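# Drop the whole wire into the bin using two arms

## Task

Get every part of the wire inside the bin so none of it sits above the rim. The wire must not be left dangling over the table edge, since that can count as a failure.

## Robot and tools

Robot: two UR20 arms, left_arm and right_arm, each fitted with a Robotiq 2F-85 parallel gripper and a wrist camera. Fixed cameras: cam_high and cam_low. Wrist cameras: cam_left_wrist and cam_right_wrist. All images are 672x504.

Frames. The scene frame has its origin at table-top height, halfway between the two nominal arm bases. +z points up, +x points out over the table, and left_arm is on the +y side. Image left/right does not match arm names. Calibrated bases: left_arm at (+0.085, +0.755, 0) m, right_arm at (-0.089, -0.689, 0) m, both turned almost not at all about z. Each arm reports its hand pose, velocities and Hand target in its own base frame, and its offsets use that base's axes. Rotation offsets turn about the Hand target position. The gripper's fingers point along its own +z and close along its y; a camera block sticks out about 10 cm toward its +x. end_effector_position is the point midway between the closed pads; fingertips extend about 19 mm past it when closed.

The 18-number row. Every motion command is one flat list of 18 numbers covering both arms, each in [-1, 1]: left dx, dy, dz, rx, ry, rz, gripper position, force_limit, speed, then the same nine for the right. dx..rz are offsets, not poses: they are measured from that arm's Hand target as it stood when the action or move began, never from the previous row. A value of 1.0 equals 0.6 m of travel or 180 degrees; rx, ry, rz form a single rotation vector. All zeros for the six pose numbers re-requests the current Hand target. Gripper numbers are absolute: position +1 is fully open (85 mm), about -0.8 brings the pads together, -1 squeezes until blocked. force_limit sets grip strength (-1 weakest), speed sets finger speed (about 20 mm/s at -1, 150 at +1). Both start at +1. To keep a gripper unchanged, resend its last three numbers; a 0 is a real command. Fingers that have stopped ignore new force or speed values until position changes by at least 0.01.

Tools.
- execute_actions(actions, cameras): actions is a list of actions; each action is a list of up to 15 rows, one per 1/30 s step, and a short action holds its last row. An empty list returns state and all images. cameras is a list of names, ["all"], or [].
- move(target, speed, blend, stop_force, zero, blocking, cameras): straight-line path toward the target offset(s). target is one 18-number row or up to 15 rows, all counted from the same starting Hand targets. speed in m/s, 0.002 to 4.2, default 0.25. blend in metres rounds corners of a row list. stop_force in N, 6 to 120, ends an arm's path when it feels that much push against its motion; zero (default true) re-zeros before the move; blocking=false returns early and cannot be combined with stop_force. Paths do not avoid obstacles or the other arm; steer around the arm's own base. Turning grippers make stop_force unreliable.
- wait(seconds 0 to 10), stop(), zoom_image(camera, region [x0,y0,x1,y1] pixels, at most 504 by 504), zero_wrist_force(arm), read_manual(section), finished_scene(scene, the current scene number).

Results. Each call returns per-arm end_effector_position (m), end_effector_quat_wxyz, velocities, Hand target (the base for the next offsets), Tool commands, joint positions and torques, wrist force/torque (in gripper axes, plus the peak since the last shown), object_status and position_measured. object_status: 0 moving, 1 blocked while opening, 2 blocked while closing (a grip), 3 reached the request or pads met. position_measured counts: 3 open, 78 about 60 mm, 130 about 40 mm, 180 about 20 mm, 230 closed. A move adds a 'move:' line such as done, off_target, moving, held or fault; limits=paced means the pose was clipped, limits=held means steps were withheld. Joint velocities may read 'within noise'.

Behaviour. The commanded orientation is clipped to within 32 degrees of the current one each step, so big turns need several steps. Motion lags commands by about 0.2 s, and a gripper may stop short of its target; the next command asks again. An arm pressed against something keeps pushing until sent back. A clearance check holds back commands that bring the arms close, but contact can still happen.

Avoid: pressing past a firm contact (arms are stiff); outside force near 150 N or joint torques reaching their limits (elbow 376, wrists 93 N m), which freeze the arm for 10 s; collisions or squeezing between the two arms, which can end the attempt; gripping hard on something still resting on a surface; releasing the wire while it moves or from high up; letting the wire or anything fall or hang off the table. Long holds, stretched poses or pushing at unreachable targets heat motors; at 85 °C the arm brakes for 30 to 60 s. A loose object may be nudged by outside pushes now and then.

Each tool is called after "Request:" by a JSON object that holds its "op" and its "data".

## Session

Request:
{"op": "execute_actions", "data": {"actions": []}}

Scene clock: 0.00 s.
left_arm: end_effector_position=(+0.6194, -0.5374, +0.1008) position_measured=3 object_status=3 end_effector_quat_wxyz=(-0.295, -0.557, +0.754, -0.188) | right_arm: end_effector_position=(+1.4945, +0.6079, +0.3834) position_measured=3 object_status=3 end_effector_quat_wxyz=(-0.089, +0.752, +0.651, +0.049)
Joint positions: left_arm=[-0.706 -1.11 2.388 -3.13 -2.237 -2.076] | right_arm=[3.612 -2.525 -0.658 -1.476 1.768 2.189]
Joint velocities: within noise
Joint torques (N m): no reading
Wrist force (N): no reading
Wrist torque (N m): no reading
Wrist force, peak (N): no reading
Hand target: left_arm +0.6194, -0.5374, +0.1008; -0.295, -0.557, +0.754, -0.188 | right_arm +1.4945, +0.6079, +0.3834; -0.089, +0.752, +0.651, +0.049
Tool commands: left_gripper/position=+1.0 left_gripper/force_limit=+1.0 left_gripper/speed=+1.0 right_gripper/position=+1.0 right_gripper/force_limit=+1.0 right_gripper/speed=+1.0

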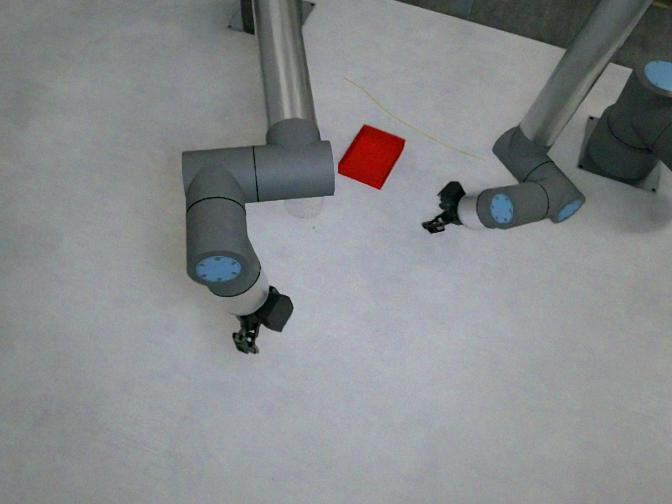

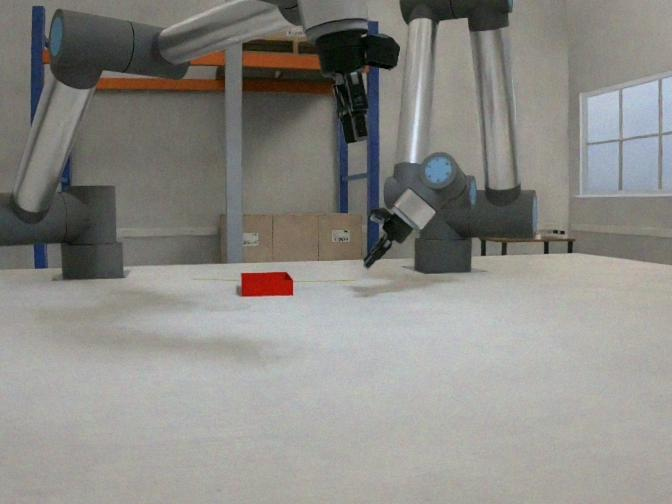

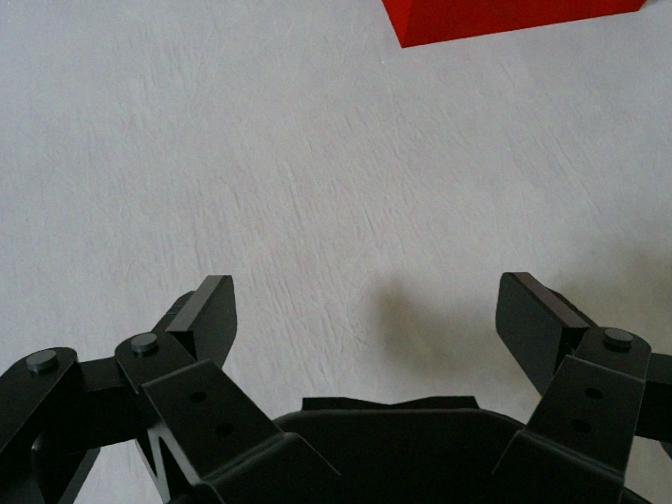

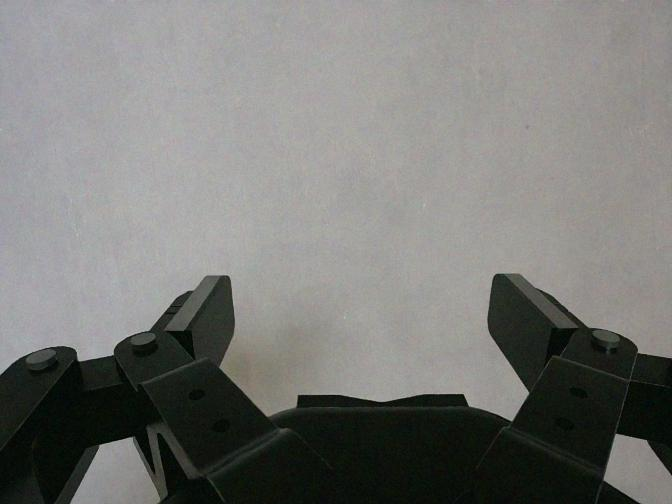

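Request:
{"op": "zoom_image", "data": {"camera": "cam_high", "region": [320, 50, 520, 200]}}

Request:
{"op": "zoom_image", "data": {"camera": "cam_low", "region": [180, 240, 400, 320]}}

Scaled by 2.520 from the camera's 672x504 image, which has a finer 960x720 frame.

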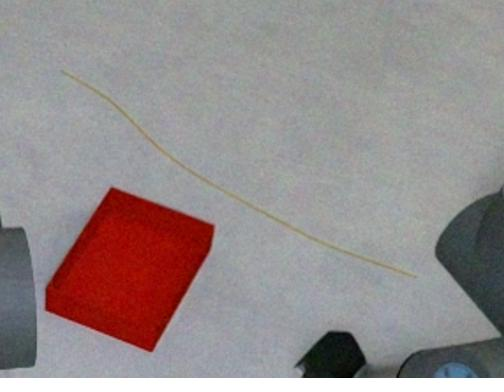

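Scaled by 2.291 from the camera's 672x504 image, which has a finer 960x720 frame.

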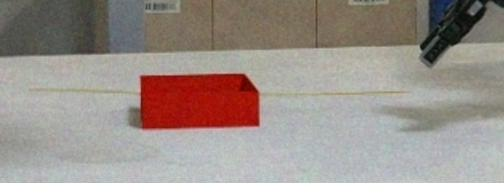

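Request:
{"op": "move", "data": {"target": [-0.784,-0.466,0.25,0.213,-0.082,0,1,1,1,0,0,0,0,0,0,1,1,1], "speed": 0.5, "cameras": ["cam_high","cam_left_wrist","cam_low"]}}

Scene clock: 25.73 s.
left_arm: end_effector_position=(+0.1491, -0.8169, +0.2508) position_measured=3 object_status=3 end_effector_quat_wxyz=(+0.001, -0.594, +0.804, +0.000) | right_arm: end_effector_position=(+1.4945, +0.6079, +0.3834) position_measured=3 object_status=3 end_effector_quat_wxyz=(-0.089, +0.752, +0.651, +0.049)
Joint positions: left_arm=[-1.635 -1.432 2.193 -2.329 -1.569 -2.907] | right_arm=[3.612 -2.525 -0.658 -1.476 1.768 2.189]
Joint torques (N m): left_arm=[-26.57 -90.72 -89.04 -4.82 2.52 -4.51] | right_arm=[-4.1 317.74 96.64 10.17 1.3 -0.46]
Wrist force (N): left_arm=[-2.2 0.5 -1.4] | right_arm=[0.0 0.0 0.1]
Wrist torque (N m): left_arm=[-0.01 0.67 0.89] | right_arm=[0.01 0.00 0.01]
Wrist force, peak (N): left_arm=[3.2 3.8 -2.7] | right_arm=[-0.4 0.2 0.3]
Hand target: left_arm +0.1490, -0.8170, +0.2508; +0.001, -0.594, +0.804, +0.000 | right_arm +1.4945, +0.6079, +0.3834; -0.089, +0.752, +0.651, +0.049
Off the commanded pose: left_arm 0.000 m, 0 deg | right_arm 0.000 m, 0 deg.
move: done
Images, in order (width x height): cam_high 672x504, cam_low 672x504, cam_left_wrist 672x504.

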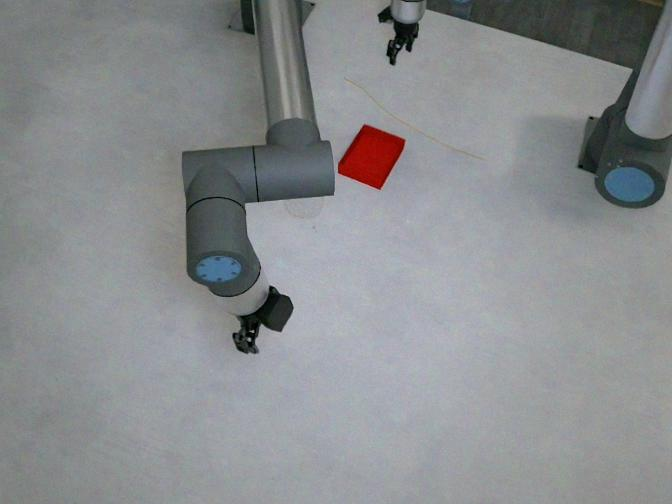

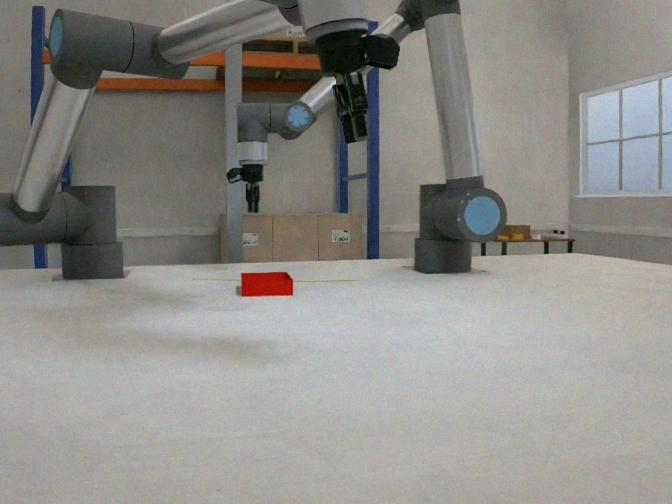

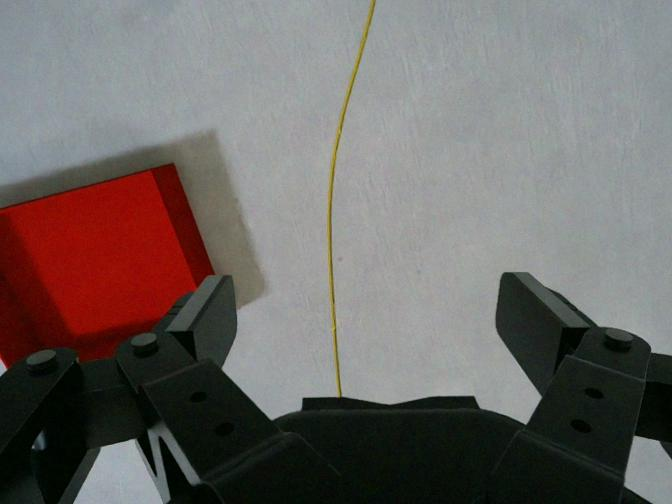

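Request:
{"op": "move", "data": {"target": [0,0,-0.3517,0,0,0,-0.2,1,0,0,0,0,0,0,0,1,1,1], "speed": 0.3, "cameras": ["cam_left_wrist"]}}

Request:
{"op": "move", "data": {"target": [0,0,-0.06,0,0,0,-0.2,1,0,0,0,0,0,0,0,1,1,1], "speed": 0.01, "stop_force": 8, "cameras": ["cam_left_wrist"]}}

Scene clock: 36.87 s.
left_arm: end_effector_position=(+0.1489, -0.8170, +0.0399) position_measured=154 object_status=3 end_effector_quat_wxyz=(+0.001, -0.594, +0.804, +0.000) | right_arm: end_effector_position=(+1.4945, +0.6079, +0.3834) position_measured=3 object_status=3 end_effector_quat_wxyz=(-0.089, +0.752, +0.651, +0.049)
Joint positions: left_arm=[-1.636 -1.179 2.299 -2.689 -1.569 -2.908] | right_arm=[3.612 -2.525 -0.658 -1.476 1.768 2.189]
Joint torques (N m): left_arm=[24.05 -119.89 -28.28 -12.5 -2.35 7.37] | right_arm=[-3.33 318.02 97.55 10.05 1.51 -0.85]
Wrist force (N): left_arm=[-2.2 0.1 -1.4] | right_arm=[-0.2 -0.1 0.2]
Wrist torque (N m): left_arm=[-0.09 0.69 0.80] | right_arm=[-0.01 0.04 0.00]
Wrist force, peak (N): left_arm=[-2.2 0.0 -5.7] | right_arm=[-0.4 -0.1 0.5]
Hand target: left_arm +0.1490, -0.8170, +0.0398; +0.001, -0.594, +0.804, +0.000 | right_arm +1.4945, +0.6079, +0.3834; -0.089, +0.752, +0.651, +0.049
Off the commanded pose: left_arm 0.000 m, 0 deg | right_arm 0.000 m, 0 deg.
move: done
Images, in order (width x height): cam_left_wrist 672x504.

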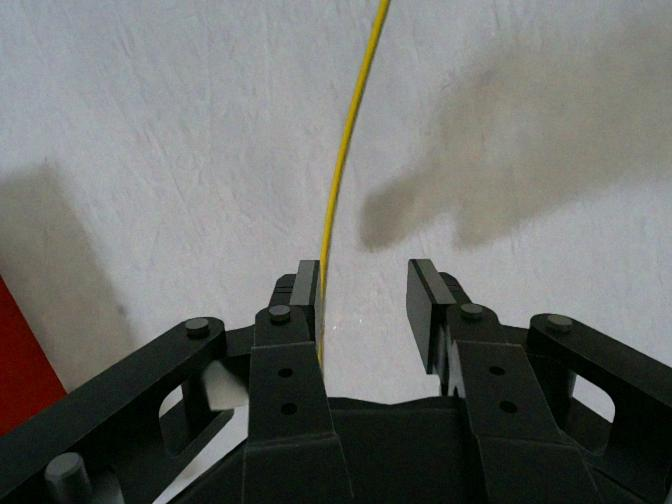

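Scene clock: 40.23 s.
left_arm: end_effector_position=(+0.1490, -0.8170, +0.0195) position_measured=154 object_status=3 end_effector_quat_wxyz=(+0.001, -0.594, +0.804, +0.000) | right_arm: end_effector_position=(+1.4945, +0.6079, +0.3834) position_measured=3 object_status=3 end_effector_quat_wxyz=(-0.089, +0.752, +0.651, +0.049)
Joint positions: left_arm=[-1.636 -1.15 2.304 -2.723 -1.569 -2.908] | right_arm=[3.612 -2.525 -0.658 -1.476 1.768 2.189]
Joint torques (N m): left_arm=[14.25 -163.43 -47.96 -3.5 -2.11 7.25] | right_arm=[-4.11 314.27 96.1 9.96 1.68 -0.91]
Wrist force (N): left_arm=[-0.6 0.4 -10.5] | right_arm=[0.0 -0.3 0.0]
Wrist torque (N m): left_arm=[0.19 0.63 0.78] | right_arm=[-0.06 -0.01 0.00]
Wrist force, peak (N): left_arm=[-4.6 -1.8 -22.4] | right_arm=[-0.5 0.4 0.5]
Hand target: left_arm +0.1490, -0.8170, +0.0195; +0.001, -0.594, +0.804, +0.000 (not the last commanded pose) | right_arm +1.4945, +0.6079, +0.3834; -0.089, +0.752, +0.651, +0.049
Off the commanded pose: left_arm 0.016 m, 0 deg | right_arm 0.000 m, 0 deg.
move: contact (left_arm)
Images, in order (width x height): cam_left_wrist 672x504.

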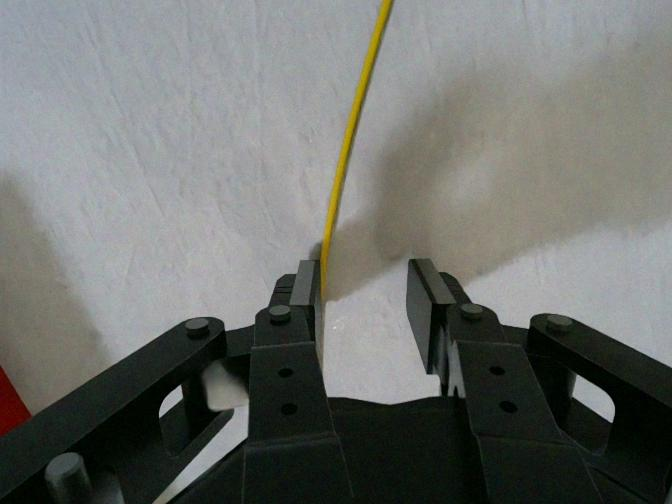

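Request:
{"op": "move", "data": {"target": [[0,0,0.025,0,0,0,-0.2,1,0,0,0,0,0,0,0,1,1,1],[0.0175,-0.0054,0.025,0,0,0,-0.2,1,0,0,0,0,0,0,0,1,1,1],[0.0175,-0.0054,0.002,0,0,0,-0.2,1,0,0,0,0,0,0,0,1,1,1]], "speed": [0.05,0.05,0.03], "cameras": ["cam_left_wrist"]}}

Scene clock: 51.30 s.
left_arm: end_effector_position=(+0.1595, -0.8202, +0.0208) position_measured=154 object_status=3 end_effector_quat_wxyz=(+0.001, -0.594, +0.804, +0.000) | right_arm: end_effector_position=(+1.4945, +0.6079, +0.3834) position_measured=3 object_status=3 end_effector_quat_wxyz=(-0.089, +0.752, +0.651, +0.049)
Joint positions: left_arm=[-1.622 -1.148 2.297 -2.717 -1.569 -2.894] | right_arm=[3.612 -2.525 -0.658 -1.476 1.768 2.189]
Joint torques (N m): left_arm=[23.23 -125.46 -24.99 -12.84 1.98 7.43] | right_arm=[-4.49 316.77 97.25 9.87 1.78 -0.8]
Wrist force (N): left_arm=[-2.3 -0.1 -1.3] | right_arm=[-0.1 0.1 0.2]
Wrist torque (N m): left_arm=[-0.13 0.70 0.50] | right_arm=[0.02 0.01 0.01]
Wrist force, peak (N): left_arm=[-0.3 0.4 -11.1] | right_arm=[0.3 0.3 0.7]
Hand target: left_arm +0.1595, -0.8202, +0.0207; +0.001, -0.594, +0.804, +0.000 | right_arm +1.4945, +0.6079, +0.3834; -0.089, +0.752, +0.651, +0.049
Off the commanded pose: left_arm 0.000 m, 0 deg | right_arm 0.000 m, 0 deg.
move: done
Images, in order (width x height): cam_left_wrist 672x504.

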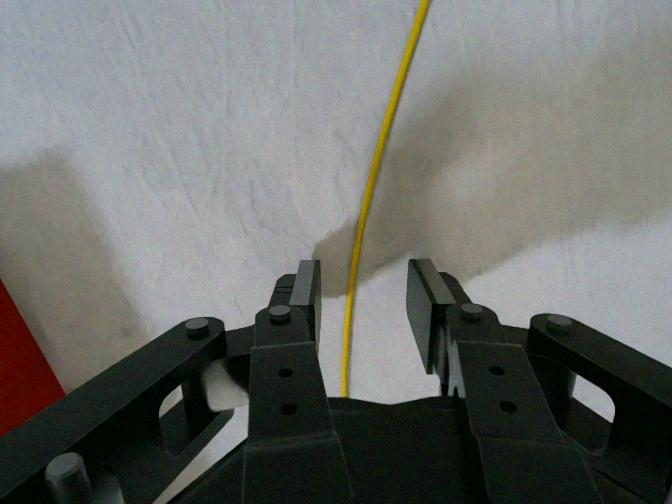

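Request:
{"op": "move", "data": {"target": [[0,0,0,0,0,0,-1,-0.6,-0.5,0,0,0,0,0,0,1,1,1],[0,0,0.45,0,0,0,-1,-0.6,-0.5,0,0,0,0,0,0,1,1,1]], "speed": 0.15, "cameras": ["cam_low","cam_high","cam_left_wrist"]}}

Request:
{"op": "zoom_image", "data": {"camera": "cam_low", "region": [170, 160, 390, 300]}}

Request:
{"op": "zoom_image", "data": {"camera": "cam_high", "region": [320, 0, 520, 200]}}

Scene clock: 59.13 s.
left_arm: end_effector_position=(+0.1596, -0.8202, +0.2906) position_measured=231 object_status=3 end_effector_quat_wxyz=(+0.001, -0.594, +0.804, +0.000) | right_arm: end_effector_position=(+1.4945, +0.6079, +0.3834) position_measured=3 object_status=3 end_effector_quat_wxyz=(-0.089, +0.752, +0.651, +0.049)
Joint positions: left_arm=[-1.622 -1.464 2.157 -2.262 -1.569 -2.894] | right_arm=[3.612 -2.525 -0.658 -1.476 1.768 2.189]
Joint torques (N m): left_arm=[-6.61 -130.71 -93.09 -4.8 -0.43 -0.06] | right_arm=[-4.96 315.38 97.83 9.99 1.42 -0.62]
Wrist force (N): left_arm=[-1.9 0.7 -1.0] | right_arm=[-0.1 0.1 0.2]
Wrist torque (N m): left_arm=[0.03 0.63 0.48] | right_arm=[0.01 0.01 0.00]
Wrist force, peak (N): left_arm=[-2.6 0.1 -4.0] | right_arm=[-0.4 0.2 0.7]
Hand target: left_arm +0.1595, -0.8202, +0.2907; +0.001, -0.594, +0.804, +0.000 | right_arm +1.4945, +0.6079, +0.3834; -0.089, +0.752, +0.651, +0.049
Off the commanded pose: left_arm 0.000 m, 0 deg | right_arm 0.000 m, 0 deg.
move: done
Images, in order (width x height): cam_high 672x504, cam_low 672x504, cam_left_wrist 672x504.

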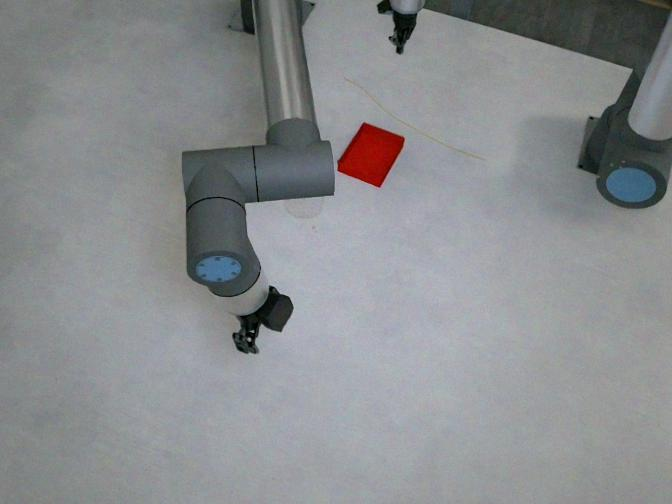

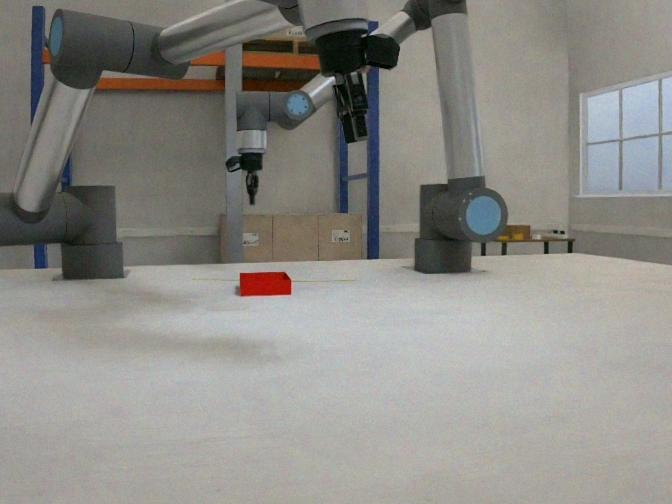

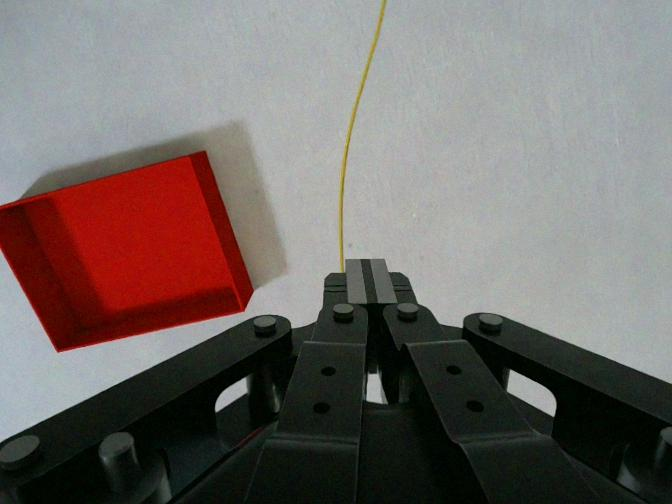

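Scaled by 2.291 from the camera's 672x504 image, which has a finer 960x720 frame.

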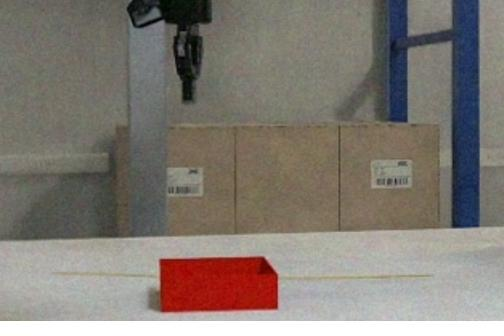

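Scaled by 2.520 from the camera's 672x504 image, which has a finer 960x720 frame.

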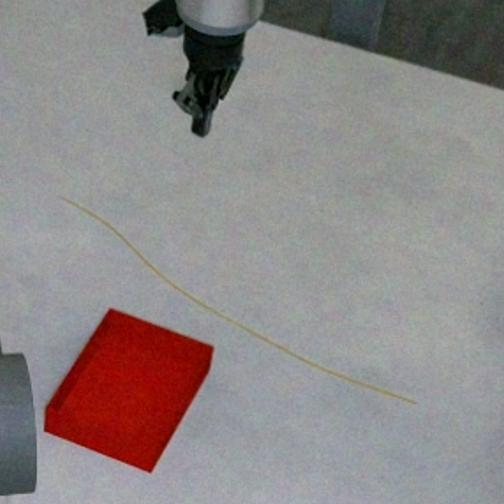

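Request:
{"op": "move", "data": {"target": [0,0,-0.435,0,0,0,-0.2,-0.6,0,0,0,0,0,0,0,1,1,1], "speed": 0.3}}

Request:
{"op": "move", "data": {"target": [0,0,-0.04,0,0,0,-0.2,-0.6,0,0,0,0,0,0,0,1,1,1], "speed": 0.006, "stop_force": 8, "cameras": ["cam_left_wrist"]}}

Scene clock: 67.90 s.
left_arm: end_effector_position=(+0.1594, -0.8202, +0.0299) position_measured=154 object_status=3 end_effector_quat_wxyz=(+0.001, -0.594, +0.804, +0.000) | right_arm: end_effector_position=(+1.4945, +0.6079, +0.3834) position_measured=3 object_status=3 end_effector_quat_wxyz=(-0.089, +0.752, +0.651, +0.049)
Joint positions: left_arm=[-1.622 -1.161 2.294 -2.702 -1.569 -2.894] | right_arm=[3.612 -2.525 -0.658 -1.476 1.768 2.189]
Joint torques (N m): left_arm=[24.32 -119.97 -27.02 -13.35 0.92 6.77] | right_arm=[-1.35 316.03 98.56 9.78 1.86 -0.74]
Wrist force (N): left_arm=[-2.2 0.5 -1.6] | right_arm=[-0.3 -0.4 0.0]
Wrist torque (N m): left_arm=[-0.03 0.67 0.58] | right_arm=[-0.08 0.05 0.00]
Wrist force, peak (N): left_arm=[-2.0 0.3 -5.1] | right_arm=[-0.4 -0.4 0.3]
Hand target: left_arm +0.1595, -0.8202, +0.0297; +0.001, -0.594, +0.804, +0.000 | right_arm +1.4945, +0.6079, +0.3834; -0.089, +0.752, +0.651, +0.049
Off the commanded pose: left_arm 0.000 m, 0 deg | right_arm 0.000 m, 0 deg.
move: done

Scene clock: 70.93 s.
left_arm: end_effector_position=(+0.1595, -0.8202, +0.0174) position_measured=154 object_status=3 end_effector_quat_wxyz=(+0.001, -0.594, +0.804, +0.000) | right_arm: end_effector_position=(+1.4945, +0.6079, +0.3834) position_measured=3 object_status=3 end_effector_quat_wxyz=(-0.089, +0.752, +0.651, +0.049)
Joint positions: left_arm=[-1.622 -1.143 2.297 -2.723 -1.569 -2.894] | right_arm=[3.612 -2.525 -0.658 -1.476 1.768 2.189]
Joint torques (N m): left_arm=[19.48 -159.56 -42.37 -2.22 2.03 6.71] | right_arm=[-3.75 315.81 98.29 9.76 1.75 -1.08]
Wrist force (N): left_arm=[0.2 -1.2 -14.1] | right_arm=[0.1 0.0 0.1]
Wrist torque (N m): left_arm=[-0.24 0.78 0.51] | right_arm=[0.01 -0.03 0.00]
Wrist force, peak (N): left_arm=[-11.8 3.5 -47.6] | right_arm=[-0.8 -0.2 0.2]
Hand target: left_arm +0.1595, -0.8202, +0.0174; +0.001, -0.594, +0.804, +0.000 (not the last commanded pose) | right_arm +1.4945, +0.6079, +0.3834; -0.089, +0.752, +0.651, +0.049
Off the commanded pose: left_arm 0.012 m, 0 deg | right_arm 0.000 m, 0 deg.
move: contact (left_arm)
Images, in order (width x height): cam_left_wrist 672x504.

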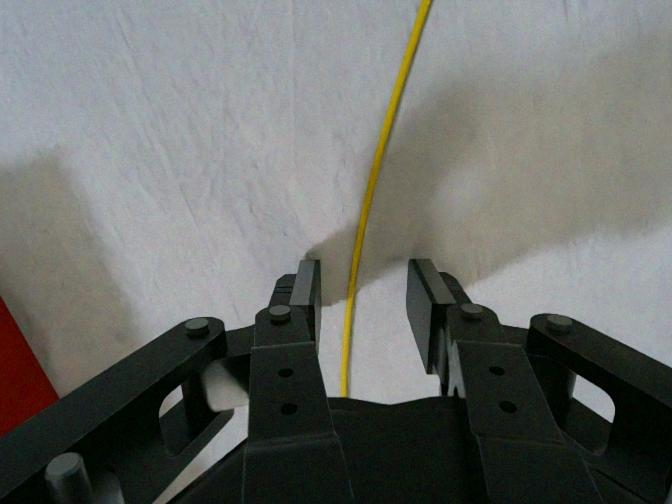

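Request:
{"op": "move", "data": {"target": [[0,0,0.001,0,0,0,-0.2,-0.6,-0.5,0,0,0,0,0,0,1,1,1],[0,0,0.001,0,0,0,-1,-0.6,-0.5,0,0,0,0,0,0,1,1,1],[0,0,0.15,0,0,0,-1,-0.6,-0.5,0,0,0,0,0,0,1,1,1]], "speed": 0.12, "cameras": ["cam_low","cam_high","cam_left_wrist"]}}

Request:
{"op": "zoom_image", "data": {"camera": "cam_low", "region": [170, 160, 390, 300]}}

Request:
{"op": "zoom_image", "data": {"camera": "cam_high", "region": [320, 0, 520, 200]}}

Scene clock: 78.90 s.
left_arm: end_effector_position=(+0.1595, -0.8202, +0.1073) position_measured=228 object_status=2 end_effector_quat_wxyz=(+0.001, -0.594, +0.804, +0.000) | right_arm: end_effector_position=(+1.4945, +0.6079, +0.3834) position_measured=3 object_status=3 end_effector_quat_wxyz=(-0.089, +0.752, +0.651, +0.049)
Joint positions: left_arm=[-1.622 -1.265 2.267 -2.571 -1.569 -2.894] | right_arm=[3.612 -2.525 -0.658 -1.476 1.768 2.189]
Joint torques (N m): left_arm=[13.12 -157.07 -74.26 -4.79 1.55 3.89] | right_arm=[-5.12 317.38 98.3 9.57 1.92 -0.65]
Wrist force (N): left_arm=[-1.7 0.6 -1.1] | right_arm=[0.2 0.1 -0.2]
Wrist torque (N m): left_arm=[0.02 0.61 0.52] | right_arm=[0.02 -0.04 0.00]
Wrist force, peak (N): left_arm=[-2.0 1.9 -35.1] | right_arm=[-0.2 -0.6 0.3]
Hand target: left_arm +0.1595, -0.8202, +0.1074; +0.001, -0.594, +0.804, +0.000 | right_arm +1.4945, +0.6079, +0.3834; -0.089, +0.752, +0.651, +0.049
Off the commanded pose: left_arm 0.000 m, 0 deg | right_arm 0.000 m, 0 deg.
move: done
Images, in order (width x height): cam_high 672x504, cam_low 672x504, cam_left_wrist 672x504.

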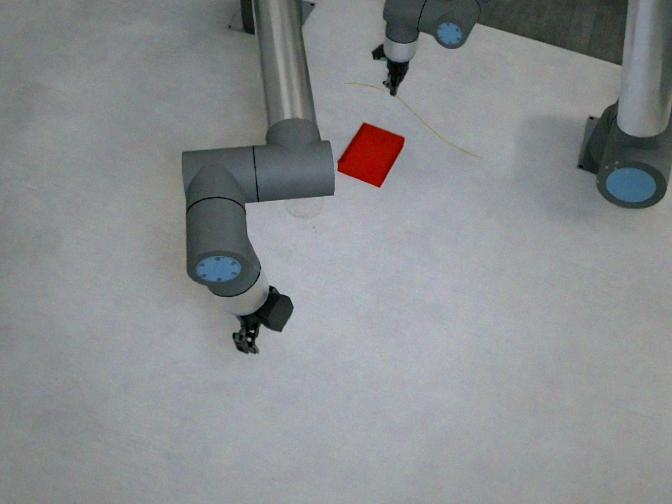

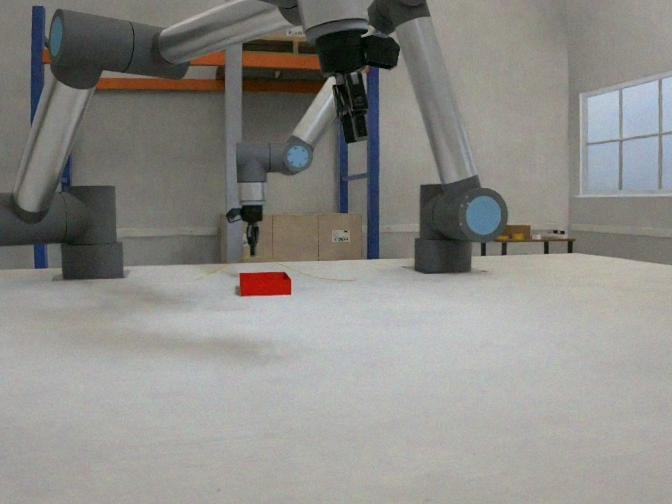

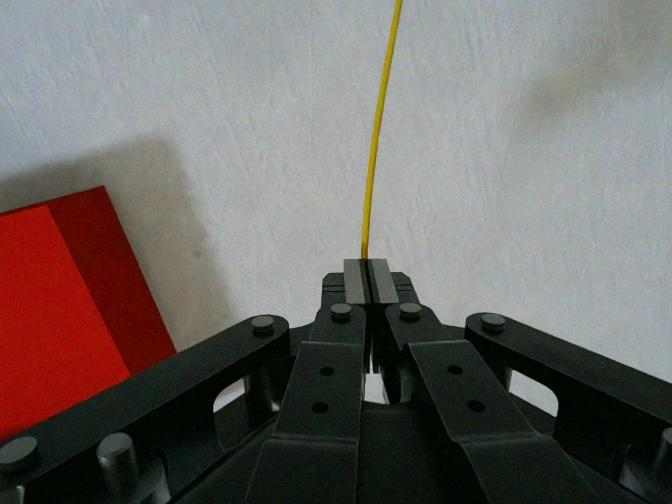

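Scaled by 2.291 from the camera's 672x504 image, which has a finer 960x720 frame.

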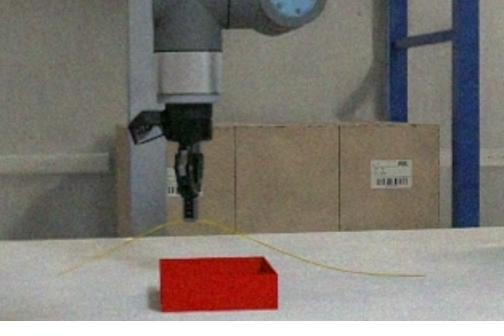

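Scaled by 2.520 from the camera's 672x504 image, which has a finer 960x720 frame.

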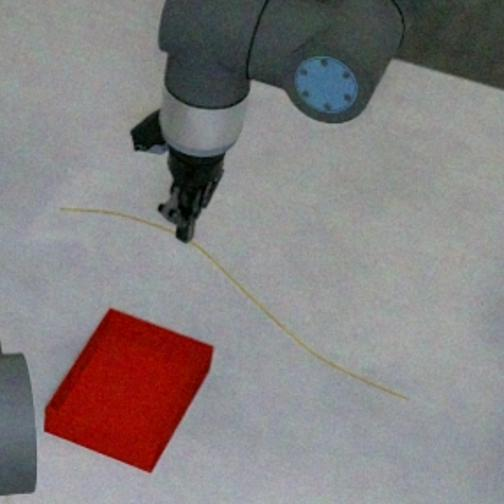

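Request:
{"op": "move", "data": {"target": [0,0,0.5,0,0,0,-1,-0.6,-0.5,0,0,0,0,0,0,1,1,1], "speed": 0.2, "cameras": ["cam_low","cam_high"]}}

Request:
{"op": "zoom_image", "data": {"camera": "cam_low", "region": [170, 120, 390, 300]}}

Request:
{"op": "zoom_image", "data": {"camera": "cam_high", "region": [320, 0, 520, 200]}}

Scene clock: 87.63 s.
left_arm: end_effector_position=(+0.1595, -0.8202, +0.4073) position_measured=228 object_status=2 end_effector_quat_wxyz=(+0.001, -0.594, +0.804, +0.000) | right_arm: end_effector_position=(+1.4945, +0.6079, +0.3834) position_measured=3 object_status=3 end_effector_quat_wxyz=(-0.089, +0.752, +0.651, +0.049)
Joint positions: left_arm=[-1.622 -1.553 2.06 -2.076 -1.569 -2.894] | right_arm=[3.612 -2.525 -0.658 -1.476 1.768 2.189]
Joint torques (N m): left_arm=[-11.04 -118.71 -102.16 -4.47 1.09 -3.54] | right_arm=[-4.81 314.74 97.95 9.88 1.98 -0.29]
Wrist force (N): left_arm=[-2.2 0.7 -1.5] | right_arm=[0.0 0.3 -0.1]
Wrist torque (N m): left_arm=[0.00 0.66 0.48] | right_arm=[0.05 0.01 0.00]
Wrist force, peak (N): left_arm=[-2.5 -0.2 -4.3] | right_arm=[-0.1 -0.2 0.7]
Hand target: left_arm +0.1595, -0.8202, +0.4074; +0.001, -0.594, +0.804, +0.000 | right_arm +1.4945, +0.6079, +0.3834; -0.089, +0.752, +0.651, +0.049
Off the commanded pose: left_arm 0.000 m, 0 deg | right_arm 0.000 m, 0 deg.
move: done
Images, in order (width x height): cam_high 672x504, cam_low 672x504.

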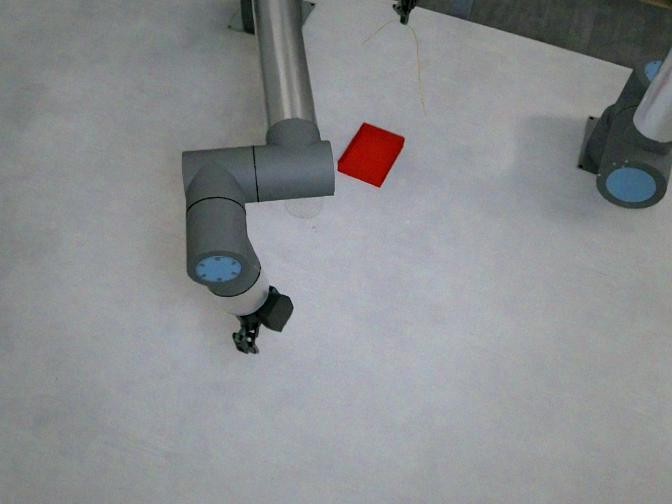

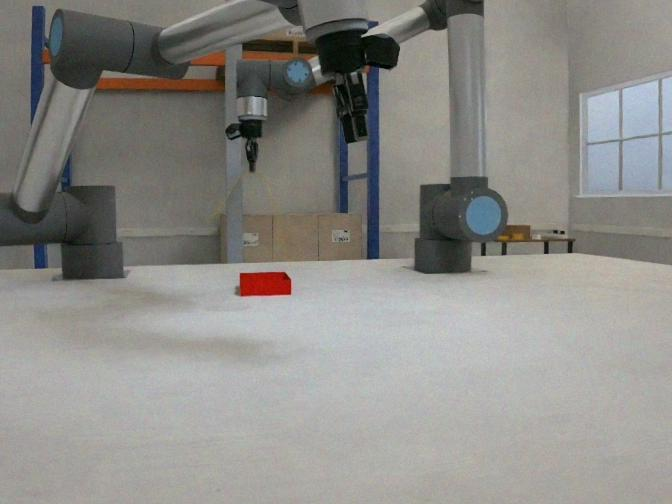

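Scaled by 2.291 from the camera's 672x504 image, which has a finer 960x720 frame.

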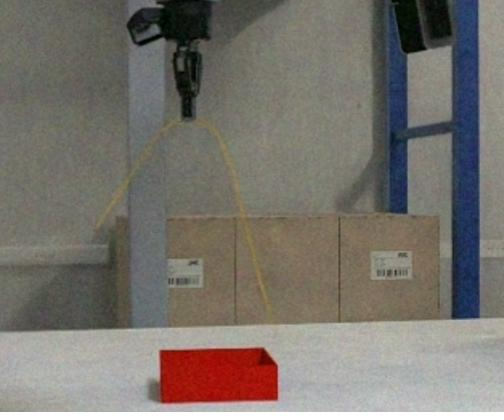

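Scaled by 2.520 from the camera's 672x504 image, which has a finer 960x720 frame.

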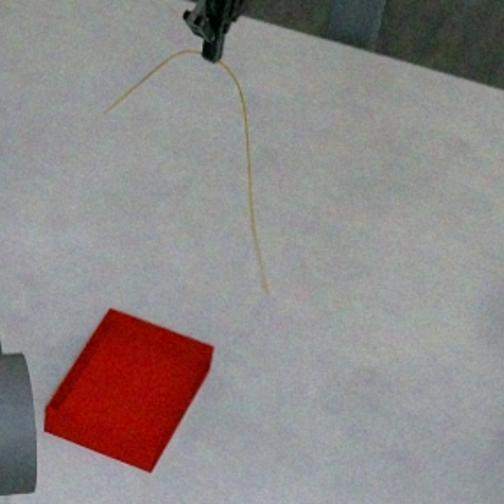

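Request:
{"op": "move", "data": {"target": [[0,0,-0.647,0,0,0,-1,-0.6,-0.5,0,0,0,0,0,0,1,1,1],[0,0,-0.647,0,0,0,-0.3,-0.6,-0.5,0,0,0,0,0,0,1,1,1],[0.0683,0.4,-0.1,0,0,0,-0.3,-0.6,-0.5,0,0,0,0,0,0,1,1,1]], "speed": [0.2,0.2,0.3], "cameras": ["cam_high","cam_left_wrist"]}}

Request:
{"op": "zoom_image", "data": {"camera": "cam_high", "region": [320, 50, 520, 200]}}

Scene clock: 127.47 s.
left_arm: end_effector_position=(+0.2005, -0.5803, +0.3473) position_measured=167 object_status=3 end_effector_quat_wxyz=(+0.001, -0.594, +0.804, +0.000) | right_arm: end_effector_position=(+1.4945, +0.6079, +0.3834) position_measured=3 object_status=3 end_effector_quat_wxyz=(-0.089, +0.752, +0.651, +0.049)
Joint positions: left_arm=[-1.573 -1.797 2.365 -2.137 -1.569 -2.845] | right_arm=[3.612 -2.525 -0.658 -1.476 1.768 2.189]
Joint torques (N m): left_arm=[27.4 -61.82 -98.68 -6.01 2.61 6.74] | right_arm=[-6.25 315.12 101.28 9.37 2.35 -0.62]
Wrist force (N): left_arm=[-2.0 0.2 -1.7] | right_arm=[-0.3 -0.3 0.3]
Wrist torque (N m): left_arm=[-0.06 0.64 0.46] | right_arm=[-0.05 0.05 0.01]
Wrist force, peak (N): left_arm=[-4.4 0.1 -4.6] | right_arm=[-0.5 0.5 0.6]
Hand target: left_arm +0.2005, -0.5802, +0.3474; +0.001, -0.594, +0.804, +0.000 | right_arm +1.4945, +0.6079, +0.3834; -0.089, +0.752, +0.651, +0.049
Off the commanded pose: left_arm 0.000 m, 0 deg | right_arm 0.000 m, 0 deg.
move: done
Images, in order (width x height): cam_high 672x504, cam_left_wrist 672x504.

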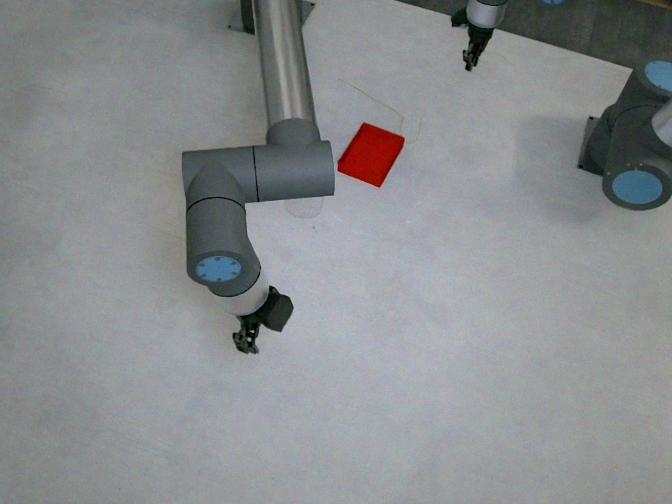

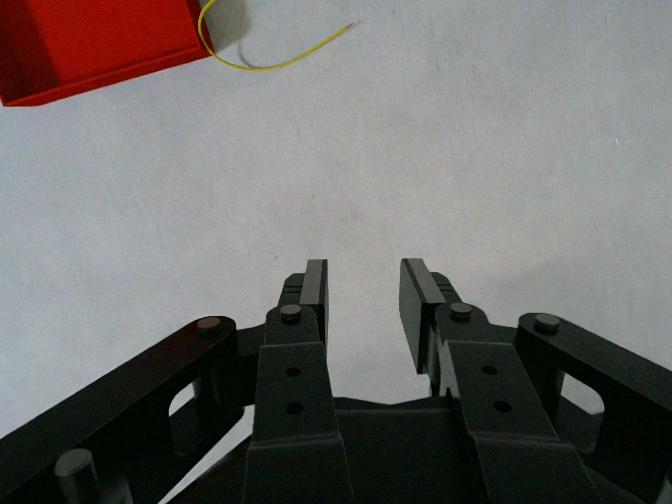

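Scaled by 2.520 from the camera's 672x504 image, which has a finer 960x720 frame.

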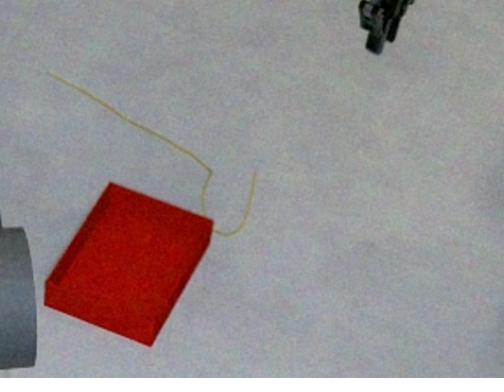

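Request:
{"op": "move", "data": {"target": [-0.034,-0.171,-0.412,0,0,-0.35,-0.3,-0.6,-0.5,0,0,0,0,0,0,1,1,1], "speed": 0.4, "cameras": ["cam_left_wrist"]}}

Scene clock: 147.27 s.
left_arm: end_effector_position=(+0.1800, -0.6828, +0.1003) position_measured=167 object_status=3 end_effector_quat_wxyz=(+0.001, -0.086, +0.996, +0.000) | right_arm: end_effector_position=(+1.4945, +0.6079, +0.3834) position_measured=3 object_status=3 end_effector_quat_wxyz=(-0.089, +0.752, +0.651, +0.049)
Joint positions: left_arm=[-1.603 -1.366 2.448 -2.654 -1.568 -1.775] | right_arm=[3.612 -2.525 -0.658 -1.476 1.768 2.189]
Joint torques (N m): left_arm=[26.11 -76.74 -33.14 -12.71 -3.02 7.42] | right_arm=[-3.94 313.16 101.09 9.36 2.2 -0.55]
Wrist force (N): left_arm=[-2.1 0.5 -0.9] | right_arm=[0.3 0.0 0.1]
Wrist torque (N m): left_arm=[-0.03 0.66 0.48] | right_arm=[0.00 -0.05 0.01]
Wrist force, peak (N): left_arm=[-2.7 0.9 -3.2] | right_arm=[-0.1 -0.5 0.5]
Hand target: left_arm +0.1801, -0.6828, +0.1002; +0.001, -0.086, +0.996, +0.000 | right_arm +1.4945, +0.6079, +0.3834; -0.089, +0.752, +0.651, +0.049
Off the commanded pose: left_arm 0.000 m, 0 deg | right_arm 0.000 m, 0 deg.
move: done
Images, in order (width x height): cam_left_wrist 672x504.

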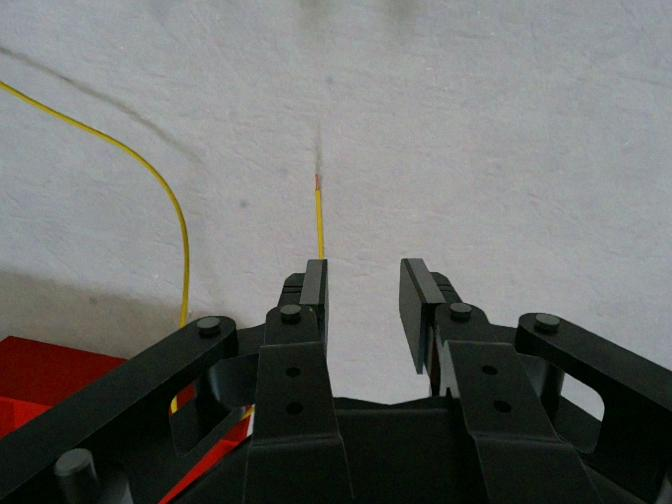

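Request:
{"op": "move", "data": {"target": [0.007,-0.027,-0.117,0,0,0,-0.2,-0.6,-0.5,0,0,0,0,0,0,1,1,1], "speed": 0.2}}

Request:
{"op": "move", "data": {"target": [0,0,-0.04,0,0,0,-0.2,-0.6,-0.5,0,0,0,0,0,0,1,1,1], "speed": 0.006, "stop_force": 7, "cameras": ["cam_left_wrist"]}}

Scene clock: 155.80 s.
left_arm: end_effector_position=(+0.1843, -0.6989, +0.0301) position_measured=154 object_status=3 end_effector_quat_wxyz=(+0.001, -0.086, +0.996, +0.000) | right_arm: end_effector_position=(+1.4945, +0.6079, +0.3834) position_measured=3 object_status=3 end_effector_quat_wxyz=(-0.089, +0.752, +0.651, +0.049)
Joint positions: left_arm=[-1.596 -1.236 2.455 -2.79 -1.568 -1.768] | right_arm=[3.612 -2.525 -0.658 -1.476 1.768 2.189]
Joint torques (N m): left_arm=[29.08 -98.76 -56.73 -13.38 -0.35 7.31] | right_arm=[-4.41 314.87 101.98 9.23 2.24 -0.75]
Wrist force (N): left_arm=[-2.4 0.3 -1.5] | right_arm=[0.1 -0.2 0.3]
Wrist torque (N m): left_arm=[-0.04 0.77 0.50] | right_arm=[-0.04 -0.02 0.01]
Wrist force, peak (N): left_arm=[-2.6 0.9 -4.0] | right_arm=[0.1 0.0 0.7]
Hand target: left_arm +0.1843, -0.6990, +0.0300; +0.001, -0.086, +0.996, +0.000 | right_arm +1.4945, +0.6079, +0.3834; -0.089, +0.752, +0.651, +0.049
Off the commanded pose: left_arm 0.000 m, 0 deg | right_arm 0.000 m, 0 deg.
move: done

Scene clock: 158.83 s.
left_arm: end_effector_position=(+0.1843, -0.6990, +0.0175) position_measured=154 object_status=3 end_effector_quat_wxyz=(+0.001, -0.086, +0.996, +0.000) | right_arm: end_effector_position=(+1.4945, +0.6079, +0.3834) position_measured=3 object_status=3 end_effector_quat_wxyz=(-0.089, +0.752, +0.651, +0.049)
Joint positions: left_arm=[-1.596 -1.215 2.458 -2.815 -1.568 -1.768] | right_arm=[3.612 -2.525 -0.658 -1.476 1.768 2.189]
Joint torques (N m): left_arm=[16.28 -133.95 -33.88 -1.4 -1.77 6.73] | right_arm=[-5.15 316.4 101.95 9.13 2.43 -0.4]
Wrist force (N): left_arm=[-1.5 -3.4 -19.8] | right_arm=[0.1 -0.3 0.3]
Wrist torque (N m): left_arm=[-0.35 0.72 0.50] | right_arm=[-0.06 -0.01 0.01]
Wrist force, peak (N): left_arm=[-4.6 14.0 -67.3] | right_arm=[0.0 -0.1 0.7]
Hand target: left_arm +0.1843, -0.6990, +0.0175; +0.001, -0.086, +0.996, +0.000 (not the last commanded pose) | right_arm +1.4945, +0.6079, +0.3834; -0.089, +0.752, +0.651, +0.049
Off the commanded pose: left_arm 0.011 m, 0 deg | right_arm 0.000 m, 0 deg.
move: contact (left_arm)
Images, in order (width x height): cam_left_wrist 672x504.

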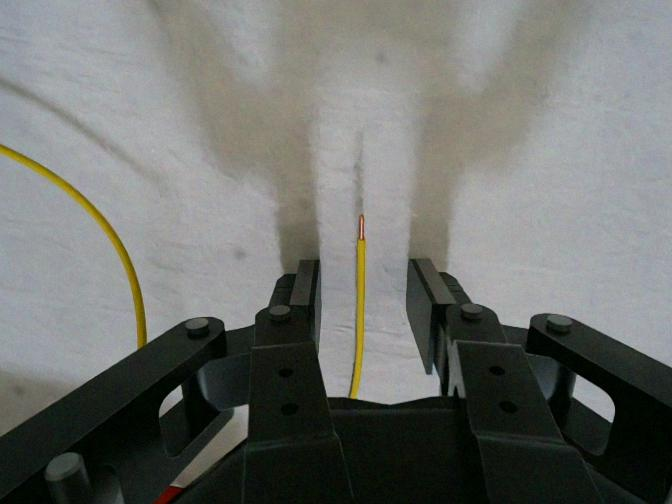

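Request:
{"op": "move", "data": {"target": [[0,0,0.002,0,0,0,-0.2,-0.6,-0.5,0,0,0,0,0,0,1,1,1],[0,0,0.002,0,0,0,-1,-0.6,-0.5,0,0,0,0,0,0,1,1,1],[0,0,0.98,0,0,0,-1,-0.6,-0.5,0,0,0,0,0,0,1,1,1]], "speed": [0.1,0.1,0.25], "cameras": ["cam_low","cam_high","cam_left_wrist"]}}

Request:
{"op": "zoom_image", "data": {"camera": "cam_low", "region": [170, 100, 390, 300]}}

Request:
{"op": "zoom_image", "data": {"camera": "cam_high", "region": [320, 0, 520, 200]}}

Scene clock: 171.10 s.
left_arm: end_effector_position=(+0.1843, -0.6990, +0.6054) position_measured=228 object_status=2 end_effector_quat_wxyz=(+0.001, -0.086, +0.996, +0.000) | right_arm: end_effector_position=(+1.4945, +0.6079, +0.3834) position_measured=3 object_status=3 end_effector_quat_wxyz=(-0.089, +0.752, +0.651, +0.049)
Joint positions: left_arm=[-1.596 -1.782 1.972 -1.761 -1.568 -1.768] | right_arm=[3.612 -2.525 -0.658 -1.476 1.768 2.189]
Joint torques (N m): left_arm=[-16.14 -70.4 -112.7 -5.36 -0.79 -4.57] | right_arm=[-3.87 315.55 102.03 9.67 2.42 -0.67]
Wrist force (N): left_arm=[-2.1 -0.4 -1.4] | right_arm=[0.0 -0.3 0.4]
Wrist torque (N m): left_arm=[-0.21 0.66 0.65] | right_arm=[-0.05 0.00 0.01]
Wrist force, peak (N): left_arm=[-1.4 -3.0 -19.1] | right_arm=[-0.7 -0.4 0.1]
Hand target: left_arm +0.1843, -0.6990, +0.6055; +0.001, -0.086, +0.996, +0.000 | right_arm +1.4945, +0.6079, +0.3834; -0.089, +0.752, +0.651, +0.049
Off the commanded pose: left_arm 0.000 m, 0 deg | right_arm 0.000 m, 0 deg.
move: done
Images, in order (width x height): cam_high 672x504, cam_low 672x504, cam_left_wrist 672x504.

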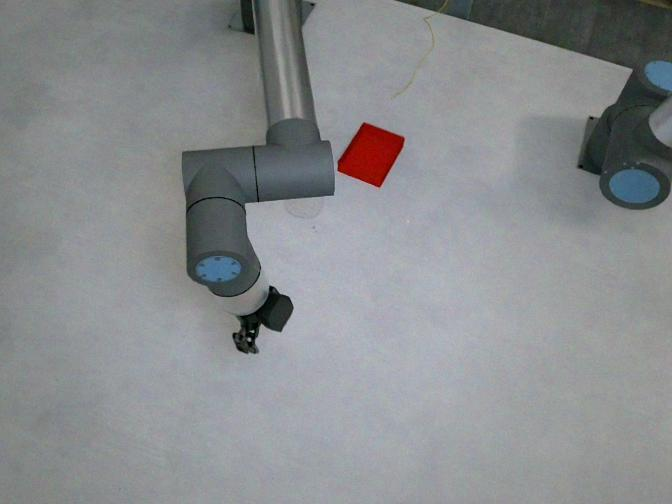

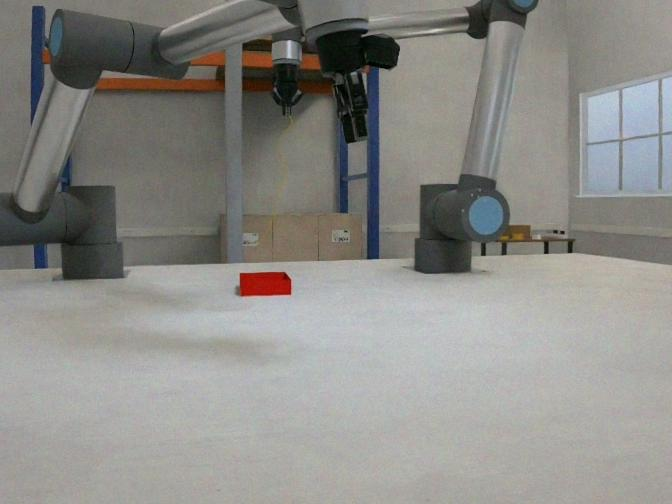

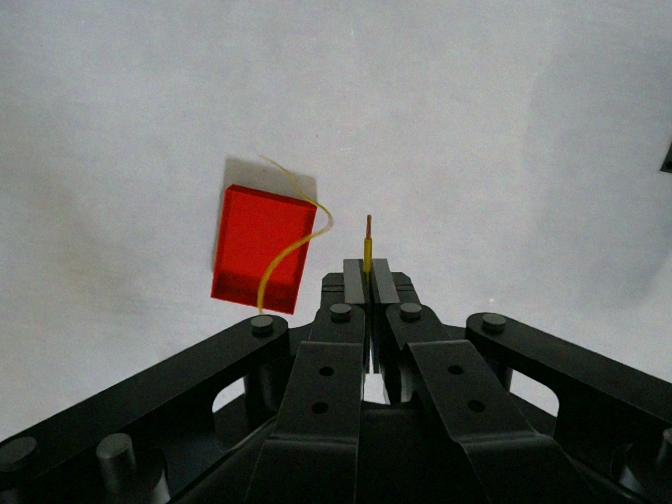

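Scaled by 2.291 from the camera's 672x504 image, which has a finer 960x720 frame.

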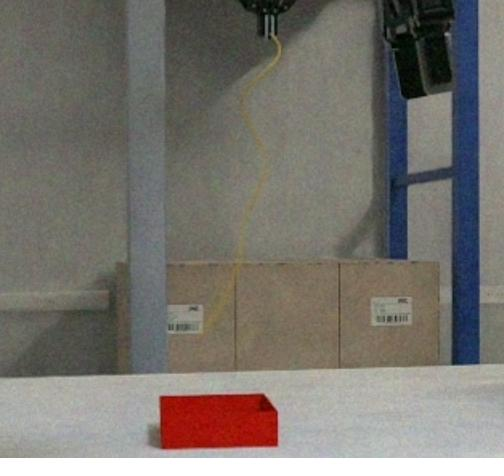

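Scaled by 2.520 from the camera's 672x504 image, which has a finer 960x720 frame.

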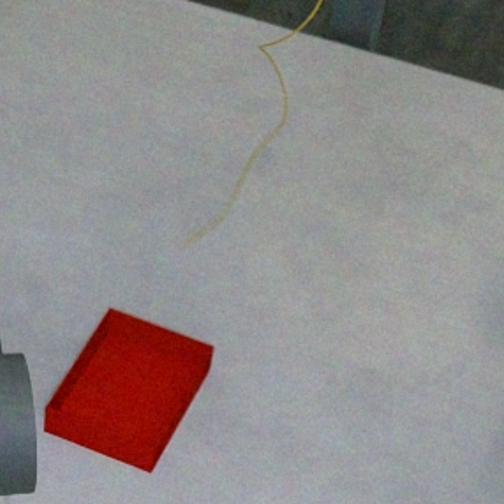

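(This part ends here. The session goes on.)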